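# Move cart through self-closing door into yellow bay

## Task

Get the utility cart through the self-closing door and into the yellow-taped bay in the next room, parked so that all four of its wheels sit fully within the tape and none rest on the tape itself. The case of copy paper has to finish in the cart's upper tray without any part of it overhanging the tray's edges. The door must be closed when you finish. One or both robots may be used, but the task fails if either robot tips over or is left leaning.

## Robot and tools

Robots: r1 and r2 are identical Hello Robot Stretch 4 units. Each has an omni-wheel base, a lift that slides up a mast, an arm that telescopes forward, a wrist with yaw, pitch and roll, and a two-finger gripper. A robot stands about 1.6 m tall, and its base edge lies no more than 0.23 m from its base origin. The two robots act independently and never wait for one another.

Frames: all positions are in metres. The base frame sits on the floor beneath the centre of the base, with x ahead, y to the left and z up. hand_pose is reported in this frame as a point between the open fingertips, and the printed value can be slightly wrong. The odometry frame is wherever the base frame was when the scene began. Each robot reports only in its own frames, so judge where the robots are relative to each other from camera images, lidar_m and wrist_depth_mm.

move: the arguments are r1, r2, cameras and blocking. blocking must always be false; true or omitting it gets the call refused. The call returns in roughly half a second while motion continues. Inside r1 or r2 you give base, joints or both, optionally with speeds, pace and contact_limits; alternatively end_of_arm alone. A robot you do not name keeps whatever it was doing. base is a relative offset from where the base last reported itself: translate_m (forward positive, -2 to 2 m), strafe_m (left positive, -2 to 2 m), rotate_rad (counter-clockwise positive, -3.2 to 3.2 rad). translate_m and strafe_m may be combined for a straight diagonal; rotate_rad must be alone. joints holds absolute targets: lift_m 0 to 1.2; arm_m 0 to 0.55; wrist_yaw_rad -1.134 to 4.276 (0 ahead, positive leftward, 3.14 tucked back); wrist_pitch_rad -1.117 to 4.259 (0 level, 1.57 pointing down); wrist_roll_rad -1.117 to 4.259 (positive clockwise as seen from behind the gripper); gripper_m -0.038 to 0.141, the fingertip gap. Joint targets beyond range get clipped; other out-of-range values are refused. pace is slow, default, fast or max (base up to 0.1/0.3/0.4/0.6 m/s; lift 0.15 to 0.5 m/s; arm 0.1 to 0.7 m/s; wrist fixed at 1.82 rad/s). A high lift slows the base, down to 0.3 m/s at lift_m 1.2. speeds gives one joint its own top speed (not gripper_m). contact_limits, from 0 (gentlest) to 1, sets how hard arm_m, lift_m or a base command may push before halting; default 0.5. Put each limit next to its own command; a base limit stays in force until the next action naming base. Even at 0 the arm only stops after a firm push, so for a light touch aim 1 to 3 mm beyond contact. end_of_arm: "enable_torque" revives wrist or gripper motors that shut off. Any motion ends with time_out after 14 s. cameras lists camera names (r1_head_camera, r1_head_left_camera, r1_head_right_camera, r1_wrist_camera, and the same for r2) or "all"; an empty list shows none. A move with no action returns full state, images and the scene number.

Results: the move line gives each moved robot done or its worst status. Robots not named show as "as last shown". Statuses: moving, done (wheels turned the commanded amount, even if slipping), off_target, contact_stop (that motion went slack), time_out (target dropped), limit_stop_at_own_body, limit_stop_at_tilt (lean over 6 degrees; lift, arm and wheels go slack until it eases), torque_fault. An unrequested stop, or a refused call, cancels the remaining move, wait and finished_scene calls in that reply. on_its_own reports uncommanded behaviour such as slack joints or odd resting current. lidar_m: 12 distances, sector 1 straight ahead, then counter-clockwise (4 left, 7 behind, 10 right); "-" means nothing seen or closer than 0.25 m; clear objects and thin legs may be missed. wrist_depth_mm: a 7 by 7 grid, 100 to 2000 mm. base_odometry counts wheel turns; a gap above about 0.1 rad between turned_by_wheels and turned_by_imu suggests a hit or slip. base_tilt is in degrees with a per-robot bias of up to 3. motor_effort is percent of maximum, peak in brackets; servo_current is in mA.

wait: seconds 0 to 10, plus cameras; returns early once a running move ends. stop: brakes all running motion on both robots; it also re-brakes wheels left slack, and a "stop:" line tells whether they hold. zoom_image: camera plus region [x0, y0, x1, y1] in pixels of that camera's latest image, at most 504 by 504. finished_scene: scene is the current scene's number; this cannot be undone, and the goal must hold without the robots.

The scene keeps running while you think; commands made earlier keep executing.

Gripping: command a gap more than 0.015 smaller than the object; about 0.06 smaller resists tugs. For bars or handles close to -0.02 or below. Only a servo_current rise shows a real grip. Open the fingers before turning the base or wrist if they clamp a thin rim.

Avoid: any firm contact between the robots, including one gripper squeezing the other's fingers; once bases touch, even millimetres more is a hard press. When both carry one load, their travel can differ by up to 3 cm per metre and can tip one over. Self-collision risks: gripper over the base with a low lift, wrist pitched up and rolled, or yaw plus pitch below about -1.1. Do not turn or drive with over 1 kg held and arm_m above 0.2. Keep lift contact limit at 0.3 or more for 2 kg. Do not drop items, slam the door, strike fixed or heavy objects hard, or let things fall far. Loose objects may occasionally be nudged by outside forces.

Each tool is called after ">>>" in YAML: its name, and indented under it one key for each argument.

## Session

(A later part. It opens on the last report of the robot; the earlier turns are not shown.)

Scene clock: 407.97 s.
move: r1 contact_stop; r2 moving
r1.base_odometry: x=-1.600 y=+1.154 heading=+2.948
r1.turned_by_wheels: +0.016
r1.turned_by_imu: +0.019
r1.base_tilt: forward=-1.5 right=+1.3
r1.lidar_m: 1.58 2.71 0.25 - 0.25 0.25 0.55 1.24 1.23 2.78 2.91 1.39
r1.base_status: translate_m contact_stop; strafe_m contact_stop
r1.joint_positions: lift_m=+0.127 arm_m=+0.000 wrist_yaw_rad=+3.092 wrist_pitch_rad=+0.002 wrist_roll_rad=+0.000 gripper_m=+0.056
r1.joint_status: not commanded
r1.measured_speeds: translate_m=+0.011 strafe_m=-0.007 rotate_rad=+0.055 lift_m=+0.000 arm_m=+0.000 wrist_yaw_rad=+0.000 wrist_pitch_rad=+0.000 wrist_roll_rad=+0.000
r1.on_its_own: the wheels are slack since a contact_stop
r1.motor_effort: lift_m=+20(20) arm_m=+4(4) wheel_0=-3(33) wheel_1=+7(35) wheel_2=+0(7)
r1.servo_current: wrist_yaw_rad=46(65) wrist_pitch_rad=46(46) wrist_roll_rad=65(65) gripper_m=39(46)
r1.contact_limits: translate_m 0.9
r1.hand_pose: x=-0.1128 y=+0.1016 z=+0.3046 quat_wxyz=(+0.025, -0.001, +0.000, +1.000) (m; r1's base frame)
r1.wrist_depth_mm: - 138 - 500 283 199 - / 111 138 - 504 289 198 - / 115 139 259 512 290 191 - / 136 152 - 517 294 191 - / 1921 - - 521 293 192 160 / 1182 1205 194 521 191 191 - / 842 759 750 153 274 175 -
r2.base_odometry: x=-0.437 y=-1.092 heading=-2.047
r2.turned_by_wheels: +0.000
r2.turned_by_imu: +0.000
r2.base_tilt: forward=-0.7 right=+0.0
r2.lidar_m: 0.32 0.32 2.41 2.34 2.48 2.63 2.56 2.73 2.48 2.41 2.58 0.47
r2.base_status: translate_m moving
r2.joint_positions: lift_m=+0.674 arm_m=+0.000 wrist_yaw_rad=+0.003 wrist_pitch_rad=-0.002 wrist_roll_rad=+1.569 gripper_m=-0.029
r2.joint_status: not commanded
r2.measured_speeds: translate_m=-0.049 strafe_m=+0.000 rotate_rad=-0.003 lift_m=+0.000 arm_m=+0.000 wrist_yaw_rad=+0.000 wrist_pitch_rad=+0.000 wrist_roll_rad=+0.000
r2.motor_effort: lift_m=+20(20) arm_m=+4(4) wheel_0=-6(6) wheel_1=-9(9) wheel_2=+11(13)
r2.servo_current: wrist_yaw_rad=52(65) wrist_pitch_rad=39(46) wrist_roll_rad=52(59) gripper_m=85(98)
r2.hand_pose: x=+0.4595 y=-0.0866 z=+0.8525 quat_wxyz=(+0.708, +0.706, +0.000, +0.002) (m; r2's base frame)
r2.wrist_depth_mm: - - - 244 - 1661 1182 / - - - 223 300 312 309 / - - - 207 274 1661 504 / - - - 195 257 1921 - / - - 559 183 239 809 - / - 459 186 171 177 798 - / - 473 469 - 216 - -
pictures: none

>>> move:
  r1: {"base":{"translate_m":0.1},"pace":"slow","contact_limits":{"translate_m":1}}
  blocking: false

>>> wait:
  seconds: 2.5

>>> wait:
  seconds: 5
  cameras: ["r1_head_right_camera","r2_head_camera"]

Scene clock: 412.13 s.
earlier move: r1 contact_stop; r2 moving
move: r1 moving
r1.base_odometry: x=-1.613 y=+1.157 heading=+2.952
r1.turned_by_wheels: +0.004
r1.turned_by_imu: +0.004
r1.base_tilt: forward=-1.6 right=+1.2
r1.lidar_m: 1.74 2.69 0.25 - 0.25 0.25 0.51 1.25 1.24 2.77 2.94 1.75
r1.base_status: earlier translate_m contact_stop (by the wheels' count: +0.008 of +0.100); earlier strafe_m contact_stop (by the wheels' count: +0.000 of +0.040); translate_m moving
r1.joint_positions: lift_m=+0.127 arm_m=+0.000 wrist_yaw_rad=+3.092 wrist_pitch_rad=+0.002 wrist_roll_rad=+0.000 gripper_m=+0.056
r1.joint_status: not commanded
r1.measured_speeds: translate_m=+0.050 strafe_m=+0.000 rotate_rad=+0.001 lift_m=+0.000 arm_m=+0.000 wrist_yaw_rad=+0.000 wrist_pitch_rad=+0.000 wrist_roll_rad=+0.000
r1.motor_effort: lift_m=+20(20) arm_m=+4(4) wheel_0=+2(5) wheel_1=+9(10) wheel_2=-5(7)
r1.servo_current: wrist_yaw_rad=46(65) wrist_pitch_rad=46(46) wrist_roll_rad=46(65) gripper_m=39(46)
r1.contact_limits: translate_m 1
r1.hand_pose: x=-0.1128 y=+0.1016 z=+0.3046 quat_wxyz=(+0.025, -0.001, +0.000, +1.000) (m; r1's base frame)
r1.wrist_depth_mm: - 138 - 512 287 197 - / 111 139 - 517 291 200 - / 115 139 260 462 291 191 - / 136 152 - 530 293 191 - / 1983 - - 535 294 192 160 / 1182 1205 194 535 191 193 - / 854 750 759 153 276 175 -
r2.base_odometry: x=-0.252 y=-0.733 heading=-2.047
r2.turned_by_wheels: +0.000
r2.turned_by_imu: +0.000
r2.base_tilt: forward=-0.6 right=+0.0
r2.lidar_m: 0.35 0.34 2.42 2.34 2.51 2.25 2.15 2.28 2.42 2.36 2.54 0.45
r2.base_status: translate_m moving
r2.joint_positions: lift_m=+0.674 arm_m=+0.000 wrist_yaw_rad=-0.001 wrist_pitch_rad=-0.002 wrist_roll_rad=+1.569 gripper_m=-0.029
r2.joint_status: not commanded
r2.measured_speeds: translate_m=-0.100 strafe_m=-0.001 rotate_rad=+0.003 lift_m=+0.000 arm_m=+0.000 wrist_yaw_rad=+0.000 wrist_pitch_rad=+0.000 wrist_roll_rad=+0.000
r2.motor_effort: lift_m=+20(20) arm_m=+4(4) wheel_0=-9(11) wheel_1=-6(8) wheel_2=+7(8)
r2.servo_current: wrist_yaw_rad=46(52) wrist_pitch_rad=33(46) wrist_roll_rad=46(59) gripper_m=85(98)
r2.hand_pose: x=+0.4592 y=-0.0876 z=+0.8525 quat_wxyz=(+0.708, +0.706, -0.001, +0.000) (m; r2's base frame)
r2.wrist_depth_mm: - - - 244 281 283 282 / - - - 201 266 1618 1160 / - - - 191 256 1708 500 / - - 668 184 244 831 - / - - 466 179 235 820 - / - - 186 170 178 798 - / - - 508 - 221 - -
pictures: none

Scene clock: 413.73 s.
earlier move: r1 moving; r2 done
r1.base_odometry: x=-1.699 y=+1.173 heading=+2.952
r1.turned_by_wheels: +0.000
r1.turned_by_imu: +0.000
r1.base_tilt: forward=-1.6 right=+1.3
r1.lidar_m: 1.71 2.67 2.00 2.00 0.25 0.25 0.55 1.29 1.38 2.78 2.93 1.75
r1.base_status: translate_m moving
r1.joint_positions: lift_m=+0.127 arm_m=+0.000 wrist_yaw_rad=+3.092 wrist_pitch_rad=+0.002 wrist_roll_rad=+0.000 gripper_m=+0.056
r1.joint_status: not commanded
r1.measured_speeds: all 0
r1.motor_effort: lift_m=+20(20) arm_m=+4(4) wheel_0=+1(5) wheel_1=+8(11) wheel_2=-2(7)
r1.servo_current: wrist_yaw_rad=46(65) wrist_pitch_rad=39(46) wrist_roll_rad=39(72) gripper_m=39(52)
r1.contact_limits: translate_m 1
r1.hand_pose: x=-0.1128 y=+0.1016 z=+0.3046 quat_wxyz=(+0.025, -0.001, +0.000, +1.000) (m; r1's base frame)
r1.wrist_depth_mm: - 138 - 535 293 199 - / 111 138 - 539 294 200 - / 115 139 260 539 296 191 - / 136 152 - 549 298 192 - / 1983 - - 554 300 193 159 / 1205 1182 193 559 191 192 - / 854 759 759 153 278 174 -
r2.base_odometry: x=-0.214 y=-0.659 heading=-2.047
r2.turned_by_wheels: +0.000
r2.turned_by_imu: +0.000
r2.base_tilt: forward=-0.7 right=+0.1
r2.lidar_m: 0.35 0.36 2.43 2.34 2.49 2.13 2.08 2.22 2.46 2.37 2.52 0.45
r2.base_status: done
r2.joint_positions: lift_m=+0.674 arm_m=+0.000 wrist_yaw_rad=-0.001 wrist_pitch_rad=-0.002 wrist_roll_rad=+1.569 gripper_m=-0.029
r2.joint_status: not commanded
r2.measured_speeds: all 0
r2.motor_effort: lift_m=+20(20) arm_m=+4(4) wheel_0=-6(14) wheel_1=-4(8) wheel_2=+4(8)
r2.servo_current: wrist_yaw_rad=46(59) wrist_pitch_rad=39(52) wrist_roll_rad=39(59) gripper_m=85(98)
r2.hand_pose: x=+0.4592 y=-0.0877 z=+0.8525 quat_wxyz=(+0.708, +0.706, -0.001, +0.000) (m; r2's base frame)
r2.wrist_depth_mm: - - - 204 273 274 276 / - - - 196 260 1661 1205 / - - - 188 251 1756 - / - - 615 183 242 842 - / - - 466 178 235 820 - / - - 187 170 177 798 - / - - 517 - 220 - -
wait: 1.60 of 2.5 s (r2 has come to rest)
pictures: none

Scene clock: 413.90 s.
earlier move: r1 done
r1.base_odometry: x=-1.699 y=+1.173 heading=+2.952
r1.turned_by_wheels: +0.000
r1.turned_by_imu: +0.000
r1.base_tilt: forward=-1.6 right=+1.3
r1.lidar_m: 1.68 2.66 2.01 1.99 0.25 0.25 0.58 1.29 1.41 2.79 2.95 1.75
r1.base_status: done
r1.joint_positions: lift_m=+0.127 arm_m=+0.000 wrist_yaw_rad=+3.092 wrist_pitch_rad=+0.002 wrist_roll_rad=+0.000 gripper_m=+0.056
r1.joint_status: not commanded
r1.measured_speeds: all 0
r1.motor_effort: lift_m=+20(20) arm_m=+4(4) wheel_0=+1(5) wheel_1=+8(11) wheel_2=-2(7)
r1.servo_current: wrist_yaw_rad=33(65) wrist_pitch_rad=46(46) wrist_roll_rad=39(72) gripper_m=46(52)
r1.contact_limits: translate_m 1
r1.hand_pose: x=-0.1128 y=+0.1016 z=+0.3046 quat_wxyz=(+0.025, -0.001, +0.000, +1.000) (m; r1's base frame)
r1.wrist_depth_mm: - 138 - 530 290 200 - / 111 139 - 535 294 200 - / 115 139 260 544 297 191 - / 136 152 - 549 298 192 - / 1983 - - 554 298 193 160 / 1182 1205 193 564 191 193 - / 842 750 750 153 278 174 -
r2.base_odometry: x=-0.214 y=-0.659 heading=-2.047
r2.turned_by_wheels: +0.000
r2.turned_by_imu: +0.000
r2.base_tilt: forward=-0.7 right=+0.1
r2.lidar_m: 0.36 0.36 2.43 2.34 2.51 2.16 2.06 2.21 2.45 2.38 2.54 0.43
r2.base_status: done
r2.joint_positions: lift_m=+0.674 arm_m=+0.000 wrist_yaw_rad=-0.001 wrist_pitch_rad=-0.002 wrist_roll_rad=+1.569 gripper_m=-0.029
r2.joint_status: not commanded
r2.measured_speeds: all 0
r2.motor_effort: lift_m=+20(20) arm_m=+4(4) wheel_0=-6(14) wheel_1=-5(8) wheel_2=+4(8)
r2.servo_current: wrist_yaw_rad=46(59) wrist_pitch_rad=46(52) wrist_roll_rad=39(59) gripper_m=85(98)
r2.hand_pose: x=+0.4592 y=-0.0877 z=+0.8525 quat_wxyz=(+0.708, +0.706, -0.001, +0.000) (m; r2's base frame)
r2.wrist_depth_mm: - - - 205 273 273 276 / - - - 197 262 1708 1182 / - - - 189 250 1756 - / - - 621 183 242 831 - / - - 462 178 235 809 - / - - 186 170 178 798 - / - - 517 - 221 - -
wait: 0.17 of 5 s (r1 has come to rest)
pictures: r1_head_right_camera, r2_head_camera
Images, in order (width x height): r1_head_right_camera 420x672, r2_head_camera 420x560.

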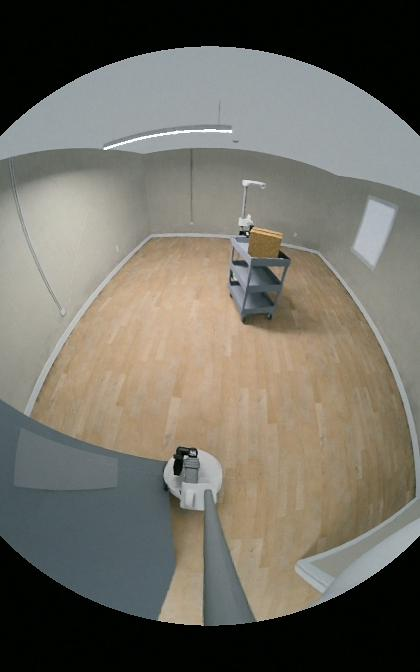

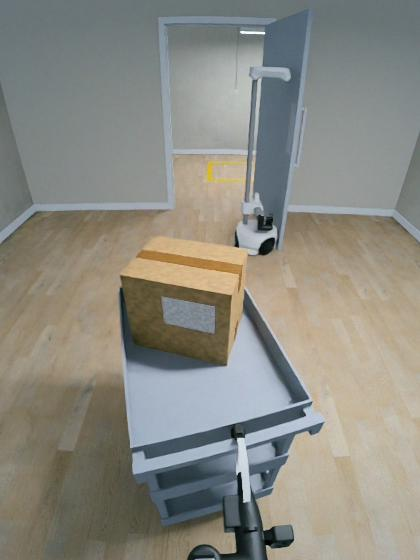

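>>> move:
  r1: {"base":{"strafe_m":0.1},"pace":"slow","contact_limits":{"strafe_m":0.8}}
  r2: {"base":{"translate_m":0.08,"strafe_m":0.13},"pace":"slow"}
  blocking: false

>>> wait:
  seconds: 1.2

>>> wait:
  seconds: 1.5

>>> move:
  r2: {"base":{"translate_m":0.4},"pace":"default"}
  blocking: false

>>> wait:
  seconds: 3
  cameras: ["r1_head_right_camera","r2_head_camera","r2_head_right_camera"]

Scene clock: 423.33 s.
move: r1 moving; r2 moving
r1.base_odometry: x=-1.702 y=+1.159 heading=+2.953
r1.turned_by_wheels: +0.000
r1.turned_by_imu: +0.000
r1.base_tilt: forward=-1.6 right=+1.3
r1.lidar_m: 1.71 2.63 2.01 1.96 0.25 0.26 0.52 1.30 1.41 2.79 2.93 1.75
r1.base_status: strafe_m moving
r1.joint_positions: lift_m=+0.127 arm_m=+0.000 wrist_yaw_rad=+3.092 wrist_pitch_rad=+0.002 wrist_roll_rad=+0.000 gripper_m=+0.056
r1.joint_status: not commanded
r1.measured_speeds: translate_m=+0.000 strafe_m=+0.056 rotate_rad=+0.000 lift_m=+0.000 arm_m=+0.000 wrist_yaw_rad=+0.000 wrist_pitch_rad=+0.000 wrist_roll_rad=+0.000
r1.motor_effort: lift_m=+20(20) arm_m=+4(4) wheel_0=-9(10) wheel_1=+13(13) wheel_2=+0(2)
r1.servo_current: wrist_yaw_rad=52(65) wrist_pitch_rad=33(52) wrist_roll_rad=46(59) gripper_m=39(46)
r1.contact_limits: strafe_m 0.8
r1.hand_pose: x=-0.1128 y=+0.1016 z=+0.3046 quat_wxyz=(+0.025, -0.001, +0.000, +1.000) (m; r1's base frame)
r1.wrist_depth_mm: - 138 - 512 285 198 - / 111 139 - 517 290 200 - / 115 139 259 466 293 190 - / 136 152 - 530 294 191 - / 1921 - - 535 294 192 160 / 1182 1205 194 539 191 192 - / 842 759 759 153 276 174 -
r2.base_odometry: x=-0.207 y=-0.669 heading=-2.049
r2.turned_by_wheels: -0.001
r2.turned_by_imu: -0.001
r2.base_tilt: forward=-0.7 right=+0.1
r2.lidar_m: 0.35 0.36 2.42 2.32 2.54 2.15 2.08 2.22 2.47 2.37 2.56 0.45
r2.base_status: translate_m moving; strafe_m moving
r2.joint_positions: lift_m=+0.674 arm_m=+0.000 wrist_yaw_rad=-0.005 wrist_pitch_rad=-0.002 wrist_roll_rad=+1.569 gripper_m=-0.029
r2.joint_status: not commanded
r2.measured_speeds: translate_m=+0.026 strafe_m=+0.041 rotate_rad=+0.003 lift_m=+0.000 arm_m=+0.000 wrist_yaw_rad=+0.000 wrist_pitch_rad=+0.000 wrist_roll_rad=+0.000
r2.motor_effort: lift_m=+20(20) arm_m=+4(4) wheel_0=-5(12) wheel_1=+6(9) wheel_2=-12(13)
r2.servo_current: wrist_yaw_rad=39(52) wrist_pitch_rad=39(46) wrist_roll_rad=46(59) gripper_m=91(91)
r2.hand_pose: x=+0.4588 y=-0.0889 z=+0.8525 quat_wxyz=(+0.708, +0.706, -0.002, -0.001) (m; r2's base frame)
r2.wrist_depth_mm: - - - 205 274 277 279 / - - - 197 263 1708 1205 / - - - 189 250 1756 - / - - 627 182 242 831 - / - - 466 178 233 809 - / - - 187 171 179 798 - / - - 517 - 220 - -
pictures: none

Scene clock: 424.23 s.
earlier move: r1 contact_stop; r2 moving
r1.base_odometry: x=-1.706 y=+1.131 heading=+2.964
r1.turned_by_wheels: +0.011
r1.turned_by_imu: +0.004
r1.base_tilt: forward=-1.6 right=+1.3
r1.lidar_m: 1.72 2.63 2.00 1.99 0.25 0.25 0.56 1.31 1.38 2.80 2.97 1.70
r1.base_status: strafe_m contact_stop (by the wheels' count: +0.042 of +0.100)
r1.joint_positions: lift_m=+0.127 arm_m=+0.000 wrist_yaw_rad=+3.092 wrist_pitch_rad=+0.002 wrist_roll_rad=+0.000 gripper_m=+0.056
r1.joint_status: not commanded
r1.measured_speeds: all 0
r1.on_its_own: the wheels are slack since a contact_stop
r1.motor_effort: lift_m=+20(20) arm_m=+4(4) wheel_0=+0(32) wheel_1=+0(35) wheel_2=+0(7)
r1.servo_current: wrist_yaw_rad=46(65) wrist_pitch_rad=39(52) wrist_roll_rad=39(59) gripper_m=33(46)
r1.contact_limits: strafe_m 0.8
r1.hand_pose: x=-0.1128 y=+0.1016 z=+0.3046 quat_wxyz=(+0.025, -0.001, +0.000, +1.000) (m; r1's base frame)
r1.wrist_depth_mm: 136 139 - 445 282 195 - / 113 139 - 496 286 196 - / 117 139 268 508 287 189 - / 137 162 - 512 289 189 - / 1983 - - 517 289 190 158 / 1182 1229 194 521 191 190 - / 842 750 759 153 270 173 -
r2.base_odometry: x=-0.167 y=-0.736 heading=-2.048
r2.turned_by_wheels: +0.000
r2.turned_by_imu: +0.000
r2.base_tilt: forward=-0.7 right=+0.1
r2.lidar_m: 0.35 0.39 2.36 2.25 2.42 2.18 2.11 2.26 2.53 2.45 2.56 0.45
r2.base_status: translate_m moving; strafe_m moving
r2.joint_positions: lift_m=+0.674 arm_m=+0.000 wrist_yaw_rad=-0.005 wrist_pitch_rad=-0.002 wrist_roll_rad=+1.569 gripper_m=-0.029
r2.joint_status: not commanded
r2.measured_speeds: translate_m=+0.053 strafe_m=+0.086 rotate_rad=-0.001 lift_m=+0.000 arm_m=+0.000 wrist_yaw_rad=+0.000 wrist_pitch_rad=+0.000 wrist_roll_rad=+0.000
r2.motor_effort: lift_m=+20(20) arm_m=+4(4) wheel_0=-5(12) wheel_1=+7(9) wheel_2=-11(14)
r2.servo_current: wrist_yaw_rad=52(59) wrist_pitch_rad=39(52) wrist_roll_rad=59(65) gripper_m=98(98)
r2.hand_pose: x=+0.4588 y=-0.0889 z=+0.8525 quat_wxyz=(+0.708, +0.706, -0.002, -0.001) (m; r2's base frame)
r2.wrist_depth_mm: - - - 187 250 276 274 / - - - 184 246 1756 1205 / - - - 180 240 1756 - / - - 530 178 236 831 - / - - 473 174 232 820 - / - - 186 171 177 - - / - - 554 - 224 - -
wait: 0.90 of 1.2 s (r1 has come to rest)
pictures: none

not run: a stop that you did not command came earlier in this reply.

not run: a stop that you did not command came earlier in this reply.

not run: a stop that you did not command came earlier in this reply.

>>> move:
  r1: {"base":{"strafe_m":0.005},"pace":"slow","contact_limits":{"strafe_m":1}}
  blocking: false

>>> wait:
  seconds: 1

>>> move:
  r2: {"base":{"translate_m":0.4},"pace":"default"}
  blocking: false

>>> wait:
  seconds: 3
  cameras: ["r1_head_right_camera","r2_head_camera","r2_head_right_camera"]

Scene clock: 428.47 s.
earlier move: r2 done
move: r1 moving
r1.base_odometry: x=-1.707 y=+1.128 heading=+2.964
r1.turned_by_wheels: +0.001
r1.turned_by_imu: +0.001
r1.base_tilt: forward=-1.6 right=+1.3
r1.lidar_m: 1.76 2.60 1.99 1.99 0.25 0.26 0.56 1.30 1.40 2.79 2.98 1.68
r1.base_status: strafe_m moving
r1.joint_positions: lift_m=+0.127 arm_m=+0.000 wrist_yaw_rad=+3.092 wrist_pitch_rad=+0.002 wrist_roll_rad=+0.000 gripper_m=+0.056
r1.joint_status: not commanded
r1.measured_speeds: all 0
r1.motor_effort: lift_m=+20(20) arm_m=+4(4) wheel_0=-29(30) wheel_1=+32(32) wheel_2=+5(5)
r1.servo_current: wrist_yaw_rad=65(65) wrist_pitch_rad=46(46) wrist_roll_rad=59(65) gripper_m=46(46)
r1.contact_limits: strafe_m 1
r1.hand_pose: x=-0.1128 y=+0.1016 z=+0.3046 quat_wxyz=(+0.025, -0.001, +0.000, +1.000) (m; r1's base frame)
r1.wrist_depth_mm: 136 138 - 442 282 195 - / 113 139 - 500 285 196 - / 117 139 270 504 287 189 - / 137 161 - 508 290 190 - / 1983 - - 517 290 189 158 / 1229 1182 192 521 190 190 - / 842 759 768 153 270 172 -
r2.base_odometry: x=-0.135 y=-0.789 heading=-2.048
r2.turned_by_wheels: +0.000
r2.turned_by_imu: +0.001
r2.base_tilt: forward=-0.7 right=+0.1
r2.lidar_m: 0.37 0.39 2.29 2.19 2.34 2.21 2.13 2.31 2.57 2.51 2.66 0.41
r2.base_status: done
r2.joint_positions: lift_m=+0.674 arm_m=+0.000 wrist_yaw_rad=-0.004 wrist_pitch_rad=-0.002 wrist_roll_rad=+1.569 gripper_m=-0.029
r2.joint_status: not commanded
r2.measured_speeds: all 0
r2.motor_effort: lift_m=+20(20) arm_m=+4(4) wheel_0=-4(5) wheel_1=+4(4) wheel_2=-9(10)
r2.servo_current: wrist_yaw_rad=59(65) wrist_pitch_rad=33(39) wrist_roll_rad=46(59) gripper_m=91(91)
r2.hand_pose: x=+0.4589 y=-0.0887 z=+0.8525 quat_wxyz=(+0.708, +0.706, -0.002, -0.001) (m; r2's base frame)
r2.wrist_depth_mm: - - - 176 236 1499 1060 / - - - 234 235 1756 559 / - - - 174 233 768 - / - - 477 232 232 831 - / - - 484 172 230 831 - / - - 187 171 178 - - / - - 585 - 229 - -
pictures: none

Scene clock: 428.67 s.
earlier move: r1 done
r1.base_odometry: x=-1.707 y=+1.128 heading=+2.964
r1.turned_by_wheels: +0.000
r1.turned_by_imu: +0.000
r1.base_tilt: forward=-1.6 right=+1.3
r1.lidar_m: 1.73 2.63 2.02 1.99 0.25 0.25 0.55 1.31 1.40 2.81 2.94 1.66
r1.base_status: done
r1.joint_positions: lift_m=+0.127 arm_m=+0.000 wrist_yaw_rad=+3.092 wrist_pitch_rad=+0.002 wrist_roll_rad=+0.000 gripper_m=+0.056
r1.joint_status: not commanded
r1.measured_speeds: all 0
r1.motor_effort: lift_m=+20(20) arm_m=+4(4) wheel_0=-31(31) wheel_1=+33(33) wheel_2=+5(5)
r1.servo_current: wrist_yaw_rad=59(65) wrist_pitch_rad=39(46) wrist_roll_rad=46(65) gripper_m=39(46)
r1.contact_limits: strafe_m 1
r1.hand_pose: x=-0.1128 y=+0.1016 z=+0.3046 quat_wxyz=(+0.025, -0.001, +0.000, +1.000) (m; r1's base frame)
r1.wrist_depth_mm: 136 138 - 445 283 195 - / 113 139 - 504 283 196 - / 117 139 268 512 287 189 - / 137 160 - 512 287 189 - / - - - 517 290 190 157 / 1182 1205 194 521 191 190 - / 854 759 759 153 271 172 -
r2.base_odometry: x=-0.135 y=-0.789 heading=-2.048
r2.turned_by_wheels: +0.000
r2.turned_by_imu: +0.000
r2.base_tilt: forward=-0.7 right=+0.1
r2.lidar_m: 0.40 0.41 2.29 2.18 2.33 2.21 2.15 2.28 2.55 2.50 2.69 0.43
r2.base_status: done
r2.joint_positions: lift_m=+0.674 arm_m=+0.000 wrist_yaw_rad=-0.004 wrist_pitch_rad=-0.002 wrist_roll_rad=+1.569 gripper_m=-0.029
r2.joint_status: not commanded
r2.measured_speeds: all 0
r2.motor_effort: lift_m=+20(20) arm_m=+4(4) wheel_0=-4(5) wheel_1=+4(4) wheel_2=-10(10)
r2.servo_current: wrist_yaw_rad=52(65) wrist_pitch_rad=39(39) wrist_roll_rad=46(59) gripper_m=85(91)
r2.hand_pose: x=+0.4589 y=-0.0887 z=+0.8525 quat_wxyz=(+0.708, +0.706, -0.002, -0.001) (m; r2's base frame)
r2.wrist_depth_mm: - - - 176 236 1464 1060 / - - - 234 235 1756 554 / - - - 174 234 778 - / - - 477 232 232 831 - / - - 484 172 231 820 - / - - 186 170 178 - - / - - 574 - 228 - -
wait: 0.20 of 1 s (r1 has come to rest)
pictures: none

Scene clock: 429.17 s.
move: r2 moving
r1: as last shown
r1.base_tilt: forward=-1.6 right=+1.2
r1.lidar_m: 1.73 2.65 2.02 1.98 0.25 0.25 0.55 1.30 1.39 2.80 2.94 1.64
r1.motor_effort: lift_m=+20(20) arm_m=+4(4) wheel_0=-30(31) wheel_1=+32(33) wheel_2=+5(5)
r1.servo_current: wrist_yaw_rad=52(65) wrist_pitch_rad=33(52) wrist_roll_rad=33(59) gripper_m=46(46)
r1.contact_limits: strafe_m 1
r1.wrist_depth_mm: 136 139 - 442 281 195 - / 113 139 - 500 283 196 - / 117 139 271 508 286 188 - / 136 160 - 508 289 189 - / - - - 512 289 189 158 / 1182 1205 194 521 191 190 - / 854 741 759 153 271 172 -
r2.base_odometry: x=-0.149 y=-0.817 heading=-2.048
r2.turned_by_wheels: +0.000
r2.turned_by_imu: +0.000
r2.base_tilt: forward=-0.7 right=+0.1
r2.lidar_m: 0.37 0.39 2.29 2.19 2.33 2.25 2.18 2.32 2.58 2.51 2.66 0.44
r2.base_status: translate_m moving
r2.joint_positions: lift_m=+0.674 arm_m=+0.000 wrist_yaw_rad=-0.004 wrist_pitch_rad=-0.002 wrist_roll_rad=+1.569 gripper_m=-0.029
r2.joint_status: not commanded
r2.measured_speeds: translate_m=+0.123 strafe_m=+0.001 rotate_rad=-0.003 lift_m=+0.000 arm_m=+0.000 wrist_yaw_rad=+0.000 wrist_pitch_rad=+0.000 wrist_roll_rad=+0.000
r2.motor_effort: lift_m=+20(20) arm_m=+4(4) wheel_0=+8(11) wheel_1=+7(9) wheel_2=-17(18)
r2.servo_current: wrist_yaw_rad=39(59) wrist_pitch_rad=46(52) wrist_roll_rad=39(52) gripper_m=85(91)
r2.hand_pose: x=+0.4589 y=-0.0887 z=+0.8525 quat_wxyz=(+0.708, +0.706, -0.002, -0.001) (m; r2's base frame)
r2.wrist_depth_mm: - - - 176 237 1397 1060 / - - - 235 235 1756 1138 / - - - 174 233 778 - / - - 484 231 232 831 - / - - 484 172 230 831 - / - - 186 170 177 820 - / - - 580 - 228 - -
pictures: none

Scene clock: 431.50 s.
earlier move: r2 done
r1.base_odometry: x=-1.707 y=+1.128 heading=+2.964
r1.turned_by_wheels: +0.000
r1.turned_by_imu: +0.000
r1.base_tilt: forward=-1.6 right=+1.3
r1.lidar_m: 1.81 2.62 1.99 1.98 0.25 0.25 0.52 1.29 1.41 2.80 2.97 1.31
r1.base_status: not commanded
r1.joint_positions: lift_m=+0.127 arm_m=+0.000 wrist_yaw_rad=+3.092 wrist_pitch_rad=+0.002 wrist_roll_rad=+0.000 gripper_m=+0.056
r1.joint_status: not commanded
r1.measured_speeds: all 0
r1.motor_effort: lift_m=+20(20) arm_m=+4(4) wheel_0=-31(31) wheel_1=+32(33) wheel_2=+5(5)
r1.servo_current: wrist_yaw_rad=46(65) wrist_pitch_rad=39(52) wrist_roll_rad=65(65) gripper_m=46(46)
r1.contact_limits: strafe_m 1
r1.hand_pose: x=-0.1128 y=+0.1016 z=+0.3046 quat_wxyz=(+0.025, -0.001, +0.000, +1.000) (m; r1's base frame)
r1.wrist_depth_mm: 136 138 - 445 282 196 - / 113 139 - 500 283 196 - / 117 139 270 504 287 189 - / 137 160 - 512 289 189 - / 1983 - - 517 289 190 158 / 1182 1205 193 525 191 190 - / 854 759 750 153 270 172 -
r2.base_odometry: x=-0.319 y=-1.145 heading=-2.048
r2.turned_by_wheels: +0.000
r2.turned_by_imu: +0.002
r2.base_tilt: forward=-0.7 right=+0.1
r2.lidar_m: 0.36 0.34 2.26 2.20 2.34 2.64 2.55 2.74 2.60 2.54 2.69 0.46
r2.base_status: done
r2.joint_positions: lift_m=+0.674 arm_m=+0.000 wrist_yaw_rad=+0.000 wrist_pitch_rad=-0.002 wrist_roll_rad=+1.569 gripper_m=-0.029
r2.joint_status: not commanded
r2.measured_speeds: all 0
r2.motor_effort: lift_m=+20(20) arm_m=+4(4) wheel_0=+4(14) wheel_1=+3(11) wheel_2=-2(18)
r2.servo_current: wrist_yaw_rad=52(59) wrist_pitch_rad=39(52) wrist_roll_rad=52(65) gripper_m=85(98)
r2.hand_pose: x=+0.4593 y=-0.0873 z=+0.8525 quat_wxyz=(+0.708, +0.706, -0.001, +0.001) (m; r2's base frame)
r2.wrist_depth_mm: - - - 206 276 276 277 / - - - 198 262 1576 1160 / - - - 190 252 1756 525 / - - 640 183 245 854 - / - - 466 178 235 809 - / - - 186 172 177 798 - / - - 508 - - - -
wait: 2.33 of 3 s (r2 has come to rest)
pictures: r1_head_right_camera, r2_head_camera, r2_head_right_camera
Images, in order (width x height): r1_head_right_camera 420x672, r2_head_camera 420x560, r2_head_right_camera 420x672.

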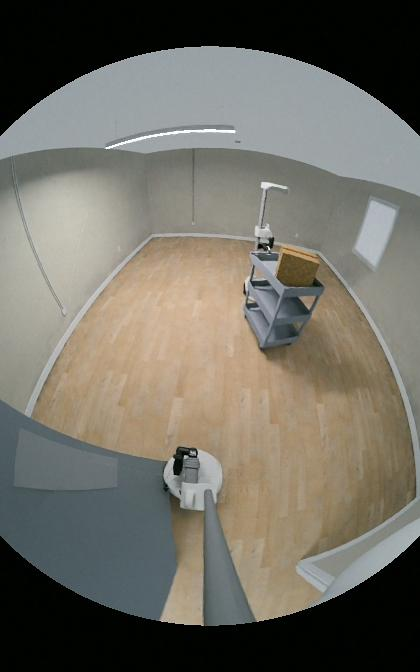

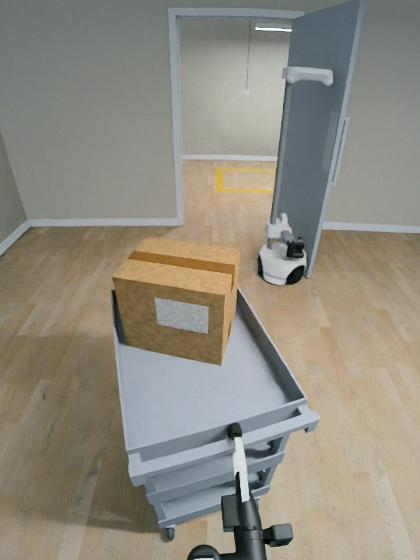

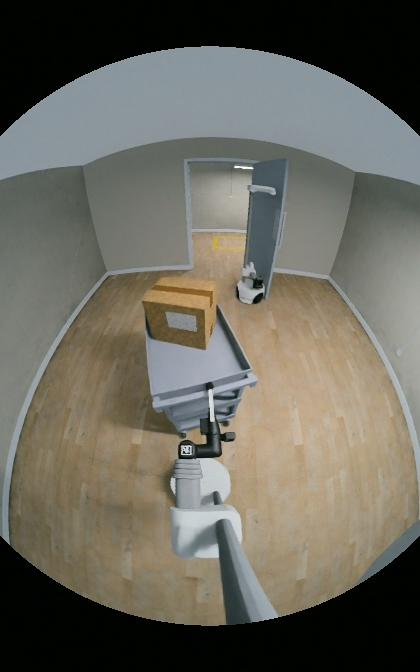

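>>> move:
  r2: {"base":{"translate_m":0.05,"strafe_m":0.28},"pace":"slow"}
  blocking: false

>>> wait:
  seconds: 4

>>> move:
  r2: {"base":{"translate_m":0.25},"pace":"default"}
  blocking: false

>>> wait:
  seconds: 3
  cameras: ["r2_head_camera","r2_head_right_camera"]

Scene clock: 451.37 s.
move: r2 moving
r1: as last shown
r1.base_tilt: forward=-1.5 right=+1.3
r1.lidar_m: 1.80 2.61 2.02 1.97 0.25 0.25 0.54 1.29 1.39 2.80 2.95 1.33
r1.servo_current: wrist_yaw_rad=46(65) wrist_pitch_rad=46(52) wrist_roll_rad=46(72) gripper_m=39(46)
r1.contact_limits: strafe_m 1
r1.wrist_depth_mm: 136 138 - 442 283 195 - / 113 139 - 504 283 196 - / 117 139 270 508 286 189 - / 137 160 - 512 289 190 - / 1983 - - 512 291 190 158 / 1205 1205 194 521 191 190 - / 842 750 750 153 270 172 -
r2.base_odometry: x=-0.308 y=-1.153 heading=-2.049
r2.turned_by_wheels: -0.001
r2.turned_by_imu: +0.000
r2.base_tilt: forward=-0.7 right=+0.1
r2.lidar_m: 0.35 0.35 2.26 2.17 2.31 2.62 2.55 2.70 2.63 2.54 2.71 0.43
r2.base_status: translate_m moving; strafe_m moving
r2.joint_positions: lift_m=+0.674 arm_m=+0.000 wrist_yaw_rad=-0.002 wrist_pitch_rad=-0.002 wrist_roll_rad=+1.569 gripper_m=-0.029
r2.joint_status: not commanded
r2.measured_speeds: translate_m=+0.008 strafe_m=+0.051 rotate_rad=+0.000 lift_m=+0.000 arm_m=+0.000 wrist_yaw_rad=-0.024 wrist_pitch_rad=+0.000 wrist_roll_rad=+0.000
r2.motor_effort: lift_m=+20(20) arm_m=+4(4) wheel_0=-12(12) wheel_1=+8(9) wheel_2=-9(9)
r2.servo_current: wrist_yaw_rad=46(65) wrist_pitch_rad=39(46) wrist_roll_rad=46(59) gripper_m=85(91)
r2.hand_pose: x=+0.4591 y=-0.0880 z=+0.8525 quat_wxyz=(+0.708, +0.706, -0.001, +0.000) (m; r2's base frame)
r2.wrist_depth_mm: - - - 239 278 281 279 / - - - 201 265 1576 1182 / - - - 191 254 1808 496 / - - 661 184 244 842 - / - - 466 178 236 809 - / - - 186 171 177 798 - / - - 508 - 220 - -
pictures: none

Scene clock: 454.93 s.
earlier move: r2 done
r1.base_odometry: x=-1.707 y=+1.128 heading=+2.964
r1.turned_by_wheels: +0.000
r1.turned_by_imu: +0.000
r1.base_tilt: forward=-1.6 right=+1.3
r1.lidar_m: 4.87 2.65 1.99 1.98 0.25 0.25 0.54 1.30 1.40 2.80 2.96 1.36
r1.base_status: not commanded
r1.joint_positions: lift_m=+0.127 arm_m=+0.000 wrist_yaw_rad=+3.092 wrist_pitch_rad=+0.002 wrist_roll_rad=+0.000 gripper_m=+0.056
r1.joint_status: not commanded
r1.measured_speeds: all 0
r1.motor_effort: lift_m=+20(20) arm_m=+4(4) wheel_0=-31(31) wheel_1=+32(33) wheel_2=+5(5)
r1.servo_current: wrist_yaw_rad=59(72) wrist_pitch_rad=26(52) wrist_roll_rad=59(72) gripper_m=39(46)
r1.contact_limits: strafe_m 1
r1.hand_pose: x=-0.1128 y=+0.1016 z=+0.3046 quat_wxyz=(+0.025, -0.001, +0.000, +1.000) (m; r1's base frame)
r1.wrist_depth_mm: 136 138 - 439 282 195 - / 113 139 - 500 285 196 - / 117 139 270 504 286 187 - / 137 160 - 512 287 189 - / 1983 - - 517 290 190 157 / 1182 1182 194 521 191 190 - / 854 759 750 154 271 172 -
r2.base_odometry: x=-0.093 y=-1.318 heading=-2.048
r2.turned_by_wheels: +0.000
r2.turned_by_imu: +0.000
r2.base_tilt: forward=-0.7 right=+0.1
r2.lidar_m: 0.38 0.43 1.98 1.91 2.01 2.68 2.59 2.76 2.90 2.82 3.01 0.42
r2.base_status: done
r2.joint_positions: lift_m=+0.674 arm_m=+0.000 wrist_yaw_rad=-0.004 wrist_pitch_rad=-0.002 wrist_roll_rad=+1.569 gripper_m=-0.029
r2.joint_status: not commanded
r2.measured_speeds: all 0
r2.motor_effort: lift_m=+20(20) arm_m=+4(4) wheel_0=-6(14) wheel_1=+4(9) wheel_2=-5(10)
r2.servo_current: wrist_yaw_rad=52(65) wrist_pitch_rad=46(46) wrist_roll_rad=33(59) gripper_m=85(98)
r2.hand_pose: x=+0.4589 y=-0.0887 z=+0.8525 quat_wxyz=(+0.708, +0.706, -0.002, -0.001) (m; r2's base frame)
r2.wrist_depth_mm: - - - 158 214 1576 1182 / - - - 160 218 798 - / - - 512 163 221 809 - / - 488 459 166 225 809 - / - - 521 168 229 831 - / - - 187 171 178 - - / - - - - 236 1661 -
wait: 3.57 of 4 s (r2 has come to rest)
pictures: none

Scene clock: 455.43 s.
move: r2 moving
r1: as last shown
r1.base_tilt: forward=-1.5 right=+1.3
r1.lidar_m: 4.85 2.62 2.00 1.96 0.25 0.25 0.52 1.31 1.39 2.77 2.95 1.32
r1.servo_current: wrist_yaw_rad=39(65) wrist_pitch_rad=39(46) wrist_roll_rad=46(59) gripper_m=39(46)
r1.contact_limits: strafe_m 1
r1.wrist_depth_mm: 136 138 - 445 282 195 - / 113 139 - 496 283 197 - / 117 140 270 504 287 189 - / 137 160 - 512 289 190 - / - - - 512 289 189 158 / 1205 1205 194 521 191 190 - / 854 759 768 153 270 173 -
r2.base_odometry: x=-0.108 y=-1.345 heading=-2.048
r2.turned_by_wheels: +0.000
r2.turned_by_imu: +0.000
r2.base_tilt: forward=-0.7 right=+0.1
r2.lidar_m: 0.40 0.42 1.96 1.90 2.03 2.68 2.62 2.76 2.87 2.82 2.99 0.43
r2.base_status: translate_m moving
r2.joint_positions: lift_m=+0.674 arm_m=+0.000 wrist_yaw_rad=-0.004 wrist_pitch_rad=-0.002 wrist_roll_rad=+1.569 gripper_m=-0.029
r2.joint_status: not commanded
r2.measured_speeds: translate_m=+0.122 strafe_m=+0.000 rotate_rad=+0.005 lift_m=+0.000 arm_m=+0.000 wrist_yaw_rad=+0.000 wrist_pitch_rad=+0.000 wrist_roll_rad=+0.000
r2.motor_effort: lift_m=+20(20) arm_m=+4(4) wheel_0=+5(9) wheel_1=+9(9) wheel_2=-15(17)
r2.servo_current: wrist_yaw_rad=59(59) wrist_pitch_rad=39(46) wrist_roll_rad=52(59) gripper_m=85(98)
r2.hand_pose: x=+0.4589 y=-0.0887 z=+0.8525 quat_wxyz=(+0.708, +0.706, -0.002, -0.001) (m; r2's base frame)
r2.wrist_depth_mm: - - - 159 215 1661 1160 / - - - 160 218 778 - / - - 525 163 221 809 - / - 480 459 166 224 820 - / - - 517 168 228 820 - / - - 187 170 177 - - / - - - - 235 1618 -
pictures: none

Scene clock: 457.23 s.
earlier move: r2 done
r1.base_odometry: x=-1.707 y=+1.128 heading=+2.964
r1.turned_by_wheels: +0.000
r1.turned_by_imu: +0.000
r1.base_tilt: forward=-1.6 right=+1.3
r1.lidar_m: 4.86 2.64 1.99 1.99 0.25 0.27 0.53 1.30 1.39 2.81 1.34 1.17
r1.base_status: not commanded
r1.joint_positions: lift_m=+0.127 arm_m=+0.000 wrist_yaw_rad=+3.092 wrist_pitch_rad=+0.002 wrist_roll_rad=+0.000 gripper_m=+0.056
r1.joint_status: not commanded
r1.measured_speeds: all 0
r1.motor_effort: lift_m=+20(20) arm_m=+4(4) wheel_0=-31(31) wheel_1=+32(33) wheel_2=+5(5)
r1.servo_current: wrist_yaw_rad=39(72) wrist_pitch_rad=46(46) wrist_roll_rad=52(65) gripper_m=39(46)
r1.contact_limits: strafe_m 1
r1.hand_pose: x=-0.1128 y=+0.1016 z=+0.3046 quat_wxyz=(+0.025, -0.001, +0.000, +1.000) (m; r1's base frame)
r1.wrist_depth_mm: 136 139 - 442 282 196 - / 113 139 - 504 283 196 - / 117 139 268 504 286 189 - / 137 160 - 517 287 189 - / 1921 - - 517 290 190 157 / 1229 1229 193 521 190 190 - / 854 759 750 153 271 172 -
r2.base_odometry: x=-0.208 y=-1.540 heading=-2.048
r2.turned_by_wheels: +0.000
r2.turned_by_imu: +0.001
r2.base_tilt: forward=-0.7 right=+0.1
r2.lidar_m: 0.39 0.38 1.97 1.90 2.00 2.90 2.84 3.01 2.92 2.82 3.00 0.41
r2.base_status: done
r2.joint_positions: lift_m=+0.674 arm_m=+0.000 wrist_yaw_rad=+0.002 wrist_pitch_rad=-0.002 wrist_roll_rad=+1.569 gripper_m=-0.029
r2.joint_status: not commanded
r2.measured_speeds: all 0
r2.motor_effort: lift_m=+20(20) arm_m=+4(4) wheel_0=+6(12) wheel_1=+4(10) wheel_2=-1(19)
r2.servo_current: wrist_yaw_rad=46(65) wrist_pitch_rad=39(46) wrist_roll_rad=52(59) gripper_m=78(98)
r2.hand_pose: x=+0.4595 y=-0.0867 z=+0.8525 quat_wxyz=(+0.708, +0.706, +0.000, +0.001) (m; r2's base frame)
r2.wrist_depth_mm: - - - 178 238 264 1060 / - - - 236 236 1708 1138 / - - - 176 234 820 - / - - 480 232 233 831 - / - - 477 173 231 820 - / - - 186 171 177 - - / - - 574 - 228 - -
wait: 1.80 of 3 s (r2 has come to rest)
pictures: r2_head_camera, r2_head_right_camera
Images, in order (width x height): r2_head_camera 420x560, r2_head_right_camera 420x672.

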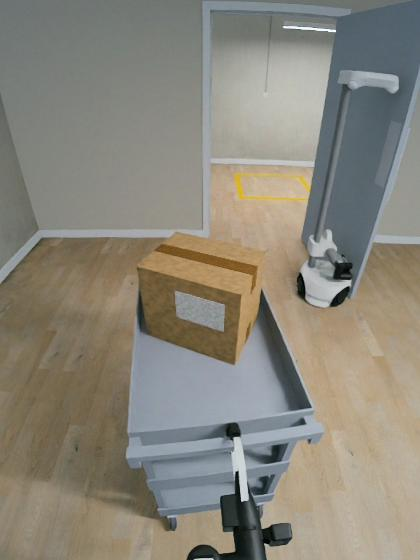

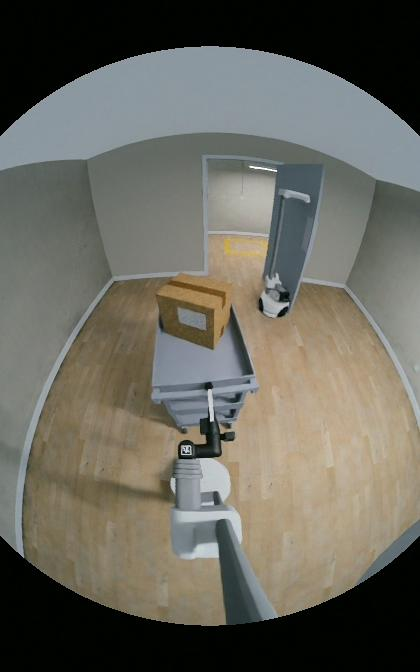

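>>> move:
  r2: {"base":{"translate_m":-0.85},"pace":"default"}
  blocking: false

>>> wait:
  seconds: 6

>>> move:
  r2: {"base":{"rotate_rad":0.2},"pace":"slow"}
  blocking: false

>>> wait:
  seconds: 2

>>> move:
  r2: {"base":{"strafe_m":-0.36},"pace":"slow"}
  blocking: false

>>> wait:
  seconds: 5
  cameras: ["r2_head_camera","r2_head_right_camera"]

Scene clock: 496.60 s.
move: r2 moving
r1: as last shown
r1.lidar_m: 4.84 2.61 2.01 1.96 0.25 0.25 0.54 1.31 1.41 2.80 1.34 1.19
r1.motor_effort: lift_m=+20(20) arm_m=+4(4) wheel_0=-31(31) wheel_1=+33(33) wheel_2=+5(5)
r1.servo_current: wrist_yaw_rad=65(72) wrist_pitch_rad=39(46) wrist_roll_rad=46(65) gripper_m=46(46)
r1.contact_limits: strafe_m 1
r1.wrist_depth_mm: 136 138 - 439 283 195 - / 113 139 - 500 285 196 - / 117 139 270 508 287 189 - / 137 160 - 508 289 189 - / 1983 - - 521 290 190 157 / 1205 1205 193 517 190 190 - / 842 759 768 153 270 172 -
r2.base_odometry: x=-0.194 y=-1.512 heading=-2.047
r2.turned_by_wheels: +0.000
r2.turned_by_imu: +0.001
r2.base_tilt: forward=-0.7 right=+0.1
r2.lidar_m: 0.38 0.40 1.95 1.91 2.01 2.88 2.82 2.98 2.92 2.82 3.02 0.42
r2.base_status: translate_m moving
r2.joint_positions: lift_m=+0.674 arm_m=+0.000 wrist_yaw_rad=+0.004 wrist_pitch_rad=-0.002 wrist_roll_rad=+1.569 gripper_m=-0.029
r2.joint_status: not commanded
r2.measured_speeds: translate_m=-0.122 strafe_m=-0.001 rotate_rad=-0.006 lift_m=+0.000 arm_m=+0.000 wrist_yaw_rad=+0.000 wrist_pitch_rad=+0.000 wrist_roll_rad=+0.000
r2.motor_effort: lift_m=+20(20) arm_m=-4(4) wheel_0=-5(7) wheel_1=-8(8) wheel_2=+16(16)
r2.servo_current: wrist_yaw_rad=46(59) wrist_pitch_rad=39(39) wrist_roll_rad=46(52) gripper_m=85(91)
r2.hand_pose: x=+0.4596 y=-0.0864 z=+0.8525 quat_wxyz=(+0.708, +0.706, +0.001, +0.002) (m; r2's base frame)
r2.wrist_depth_mm: - - - 174 235 1576 1118 / - - - 234 235 1756 585 / - - 640 173 233 778 - / - - 473 232 232 820 - / - - 488 171 231 820 - / - - 187 171 178 - - / - - 585 - 229 - -
pictures: none

Scene clock: 500.43 s.
earlier move: r2 done
r1.base_odometry: x=-1.707 y=+1.128 heading=+2.964
r1.turned_by_wheels: +0.000
r1.turned_by_imu: +0.000
r1.base_tilt: forward=-1.6 right=+1.3
r1.lidar_m: 4.85 2.62 2.00 1.98 0.25 0.25 0.57 1.30 1.39 2.79 2.97 1.91
r1.base_status: not commanded
r1.joint_positions: lift_m=+0.127 arm_m=+0.000 wrist_yaw_rad=+3.092 wrist_pitch_rad=+0.002 wrist_roll_rad=+0.000 gripper_m=+0.056
r1.joint_status: not commanded
r1.measured_speeds: all 0
r1.motor_effort: lift_m=+20(20) arm_m=+4(4) wheel_0=-31(31) wheel_1=+33(33) wheel_2=+5(5)
r1.servo_current: wrist_yaw_rad=52(78) wrist_pitch_rad=39(52) wrist_roll_rad=46(72) gripper_m=39(46)
r1.contact_limits: strafe_m 1
r1.hand_pose: x=-0.1128 y=+0.1016 z=+0.3046 quat_wxyz=(+0.025, -0.001, +0.000, +1.000) (m; r1's base frame)
r1.wrist_depth_mm: 136 138 - 442 283 196 - / 113 139 - 500 285 197 - / 117 139 270 504 286 189 - / 137 160 - 512 287 190 - / 1983 - - 521 287 189 158 / 1182 1182 193 521 191 190 - / 854 759 759 153 271 172 -
r2.base_odometry: x=+0.182 y=-0.785 heading=-2.048
r2.turned_by_wheels: +0.000
r2.turned_by_imu: +0.000
r2.base_tilt: forward=-0.7 right=+0.1
r2.lidar_m: 0.41 0.49 2.01 1.93 2.10 2.02 1.99 2.12 2.86 2.74 2.95 0.37
r2.base_status: done
r2.joint_positions: lift_m=+0.674 arm_m=+0.000 wrist_yaw_rad=-0.002 wrist_pitch_rad=-0.002 wrist_roll_rad=+1.569 gripper_m=-0.029
r2.joint_status: not commanded
r2.measured_speeds: all 0
r2.motor_effort: lift_m=+20(20) arm_m=-3(4) wheel_0=-3(12) wheel_1=-3(10) wheel_2=+4(17)
r2.servo_current: wrist_yaw_rad=46(59) wrist_pitch_rad=39(46) wrist_roll_rad=46(59) gripper_m=85(91)
r2.hand_pose: x=+0.4592 y=-0.0879 z=+0.8525 quat_wxyz=(+0.708, +0.706, -0.001, +0.000) (m; r2's base frame)
r2.wrist_depth_mm: - - 554 180 182 - - / - - 455 136 193 - - / - 442 430 143 202 - - / - - 504 208 213 - - / - - 615 160 224 - - / - - 187 168 177 1756 - / - - - - - 1618 473
wait: 3.83 of 6 s (r2 has come to rest)
pictures: none

Scene clock: 500.93 s.
move: r2 moving
r1: as last shown
r1.lidar_m: 4.88 2.62 1.99 1.97 0.25 0.25 0.57 1.28 1.39 2.80 2.96 1.92
r1.motor_effort: lift_m=+20(20) arm_m=+4(4) wheel_0=-30(31) wheel_1=+32(33) wheel_2=+5(5)
r1.servo_current: wrist_yaw_rad=39(65) wrist_pitch_rad=46(46) wrist_roll_rad=39(59) gripper_m=39(46)
r1.contact_limits: strafe_m 1
r1.wrist_depth_mm: 136 139 - 442 281 195 - / 113 139 - 504 286 196 - / 117 139 270 504 287 189 - / 137 160 - 508 287 190 - / 1983 - - 517 289 190 158 / 1182 1205 193 521 191 190 - / 842 750 750 154 271 172 -
r2.base_odometry: x=+0.182 y=-0.784 heading=-1.926
r2.turned_by_wheels: +0.122
r2.turned_by_imu: +0.118
r2.base_tilt: forward=-0.7 right=+0.1
r2.lidar_m: 0.42 2.39 1.97 1.91 2.20 2.01 1.95 2.23 2.82 2.78 3.12 0.36
r2.base_status: rotate_rad moving
r2.joint_positions: lift_m=+0.674 arm_m=+0.000 wrist_yaw_rad=-0.008 wrist_pitch_rad=-0.002 wrist_roll_rad=+1.569 gripper_m=-0.029
r2.joint_status: not commanded
r2.measured_speeds: translate_m=+0.001 strafe_m=+0.001 rotate_rad=+0.418 lift_m=+0.000 arm_m=+0.000 wrist_yaw_rad=+0.000 wrist_pitch_rad=+0.000 wrist_roll_rad=+0.000
r2.motor_effort: lift_m=+20(20) arm_m=-4(4) wheel_0=-9(16) wheel_1=-7(9) wheel_2=-12(14)
r2.servo_current: wrist_yaw_rad=52(59) wrist_pitch_rad=33(46) wrist_roll_rad=46(52) gripper_m=85(91)
r2.hand_pose: x=+0.4586 y=-0.0897 z=+0.8525 quat_wxyz=(+0.708, +0.706, -0.003, -0.002) (m; r2's base frame)
r2.wrist_depth_mm: - - 459 114 168 - - / - 421 410 123 180 - - / - 473 436 132 192 - - / - - 559 142 207 - - / - - - 154 223 - - / - - 187 167 175 1618 504 / - - - - - 1618 455
pictures: none

Scene clock: 501.63 s.
earlier move: r2 done
r1.base_odometry: x=-1.707 y=+1.128 heading=+2.964
r1.turned_by_wheels: +0.000
r1.turned_by_imu: +0.000
r1.base_tilt: forward=-1.6 right=+1.3
r1.lidar_m: 4.86 2.61 1.99 1.99 0.25 0.26 0.54 1.31 1.40 2.80 2.94 1.92
r1.base_status: not commanded
r1.joint_positions: lift_m=+0.127 arm_m=+0.000 wrist_yaw_rad=+3.092 wrist_pitch_rad=+0.002 wrist_roll_rad=+0.000 gripper_m=+0.056
r1.joint_status: not commanded
r1.measured_speeds: all 0
r1.motor_effort: lift_m=+20(20) arm_m=+4(4) wheel_0=-31(31) wheel_1=+33(33) wheel_2=+5(5)
r1.servo_current: wrist_yaw_rad=46(65) wrist_pitch_rad=33(46) wrist_roll_rad=39(65) gripper_m=33(46)
r1.contact_limits: strafe_m 1
r1.hand_pose: x=-0.1128 y=+0.1016 z=+0.3046 quat_wxyz=(+0.025, -0.001, +0.000, +1.000) (m; r1's base frame)
r1.wrist_depth_mm: 136 138 - 442 283 195 - / 113 139 - 504 283 198 - / 117 139 268 508 286 189 - / 137 160 - 508 289 189 - / 1983 - - 517 289 190 158 / 1182 1205 193 521 191 190 - / 842 759 750 153 271 172 -
r2.base_odometry: x=+0.182 y=-0.784 heading=-1.849
r2.turned_by_wheels: +0.077
r2.turned_by_imu: +0.075
r2.base_tilt: forward=-0.7 right=+0.1
r2.lidar_m: 0.43 2.27 1.92 1.93 2.33 1.99 1.98 2.31 2.78 2.79 3.21 0.34
r2.base_status: done
r2.joint_positions: lift_m=+0.674 arm_m=+0.000 wrist_yaw_rad=-0.003 wrist_pitch_rad=-0.002 wrist_roll_rad=+1.569 gripper_m=-0.029
r2.joint_status: not commanded
r2.measured_speeds: all 0
r2.motor_effort: lift_m=+20(20) arm_m=-4(4) wheel_0=-2(16) wheel_1=-4(9) wheel_2=-8(14)
r2.servo_current: wrist_yaw_rad=39(59) wrist_pitch_rad=39(46) wrist_roll_rad=46(65) gripper_m=85(91)
r2.hand_pose: x=+0.4591 y=-0.0882 z=+0.8525 quat_wxyz=(+0.708, +0.706, -0.002, +0.000) (m; r2's base frame)
r2.wrist_depth_mm: - 375 375 - 142 - - / - 399 402 - 155 - - / - - 492 165 172 - - / - - - 116 192 - - / - - - 135 217 1756 521 / - - 185 156 178 1661 473 / - - - - - 375 1205
wait: 0.70 of 2 s (r2 has come to rest)
pictures: none

Scene clock: 502.13 s.
move: r2 moving
r1: as last shown
r1.lidar_m: 4.83 2.61 2.02 1.97 0.25 0.26 0.56 1.26 1.43 2.79 2.97 1.92
r1.servo_current: wrist_yaw_rad=39(72) wrist_pitch_rad=39(46) wrist_roll_rad=59(65) gripper_m=39(46)
r1.contact_limits: strafe_m 1
r1.wrist_depth_mm: 136 138 - 445 281 195 - / 113 139 - 500 283 196 - / 117 139 270 504 286 188 - / 137 161 - 508 289 190 - / 1983 - - 521 290 190 158 / 1205 1229 194 525 191 190 - / 854 741 768 154 272 172 -
r2.base_odometry: x=+0.169 y=-0.781 heading=-1.849
r2.turned_by_wheels: +0.000
r2.turned_by_imu: +0.000
r2.base_tilt: forward=-0.7 right=+0.0
r2.lidar_m: 0.44 2.31 1.94 1.95 2.29 2.01 1.97 2.32 2.76 2.76 3.20 0.35
r2.base_status: strafe_m moving
r2.joint_positions: lift_m=+0.674 arm_m=+0.000 wrist_yaw_rad=-0.002 wrist_pitch_rad=-0.002 wrist_roll_rad=+1.569 gripper_m=-0.029
r2.joint_status: not commanded
r2.measured_speeds: translate_m=+0.000 strafe_m=-0.055 rotate_rad=-0.003 lift_m=+0.000 arm_m=+0.000 wrist_yaw_rad=+0.006 wrist_pitch_rad=+0.000 wrist_roll_rad=+0.000
r2.motor_effort: lift_m=+20(20) arm_m=-4(4) wheel_0=+10(11) wheel_1=-7(9) wheel_2=-2(6)
r2.servo_current: wrist_yaw_rad=39(52) wrist_pitch_rad=33(46) wrist_roll_rad=39(52) gripper_m=85(91)
r2.hand_pose: x=+0.4591 y=-0.0881 z=+0.8525 quat_wxyz=(+0.708, +0.706, -0.001, +0.000) (m; r2's base frame)
r2.wrist_depth_mm: - 377 375 - 141 - - / - 399 399 - 156 - - / - - 488 165 172 - - / - - - 116 191 - - / - - - 134 216 1808 521 / - - 185 156 177 1618 480 / - - - - - 1464 1182
pictures: none

Scene clock: 506.37 s.
earlier move: r2 done
r1.base_odometry: x=-1.707 y=+1.128 heading=+2.964
r1.turned_by_wheels: +0.000
r1.turned_by_imu: +0.000
r1.base_tilt: forward=-1.6 right=+1.3
r1.lidar_m: 1.90 2.60 2.03 1.96 0.25 0.25 0.55 1.32 1.39 2.80 2.96 1.72
r1.base_status: not commanded
r1.joint_positions: lift_m=+0.127 arm_m=+0.000 wrist_yaw_rad=+3.092 wrist_pitch_rad=+0.002 wrist_roll_rad=+0.000 gripper_m=+0.056
r1.joint_status: not commanded
r1.measured_speeds: all 0
r1.motor_effort: lift_m=+20(20) arm_m=+4(5) wheel_0=-31(32) wheel_1=+32(33) wheel_2=+5(5)
r1.servo_current: wrist_yaw_rad=59(72) wrist_pitch_rad=46(52) wrist_roll_rad=46(65) gripper_m=39(52)
r1.contact_limits: strafe_m 1
r1.hand_pose: x=-0.1128 y=+0.1016 z=+0.3046 quat_wxyz=(+0.025, -0.001, +0.000, +1.000) (m; r1's base frame)
r1.wrist_depth_mm: 137 139 - 449 281 195 - / 113 139 - 504 285 196 - / 117 139 268 504 285 189 - / 137 160 - 508 289 189 - / 1921 - - 517 290 190 158 / 1182 1205 193 521 192 190 - / 842 750 759 154 270 172 -
r2.base_odometry: x=-0.164 y=-0.686 heading=-1.849
r2.turned_by_wheels: +0.000
r2.turned_by_imu: +0.001
r2.base_tilt: forward=-0.6 right=+0.0
r2.lidar_m: 0.38 0.44 2.28 2.27 2.44 2.08 2.08 2.45 2.44 2.45 2.84 0.42
r2.base_status: done
r2.joint_positions: lift_m=+0.674 arm_m=+0.000 wrist_yaw_rad=+0.003 wrist_pitch_rad=-0.002 wrist_roll_rad=+1.569 gripper_m=-0.029
r2.joint_status: not commanded
r2.measured_speeds: all 0
r2.motor_effort: lift_m=+20(20) arm_m=-4(4) wheel_0=+5(15) wheel_1=-3(9) wheel_2=+0(6)
r2.servo_current: wrist_yaw_rad=59(59) wrist_pitch_rad=33(52) wrist_roll_rad=39(65) gripper_m=85(98)
r2.hand_pose: x=+0.4596 y=-0.0865 z=+0.8525 quat_wxyz=(+0.708, +0.706, +0.000, +0.002) (m; r2's base frame)
r2.wrist_depth_mm: - - - 154 208 1708 1182 / - - - 211 213 768 - / - - 488 160 218 768 - / - 488 466 164 223 809 - / - - 535 167 227 831 - / - - 187 171 178 - - / - - - - 237 1618 512
wait: 4.23 of 5 s (r2 has come to rest)
pictures: r2_head_camera, r2_head_right_camera
Images, in order (width x height): r2_head_camera 420x560, r2_head_right_camera 420x672.

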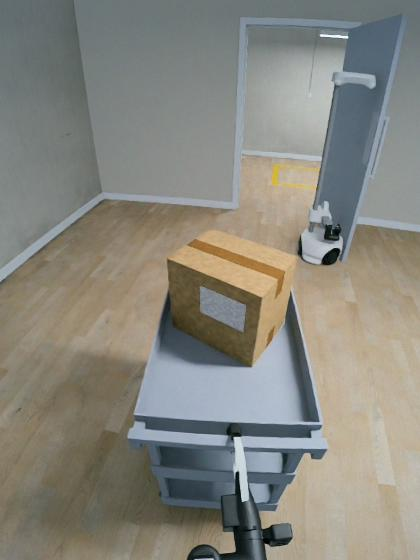

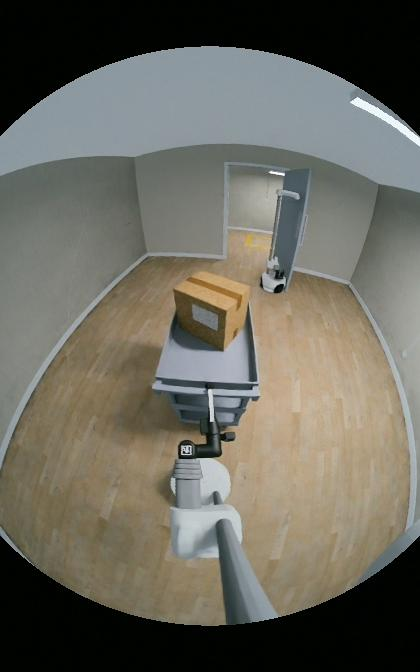

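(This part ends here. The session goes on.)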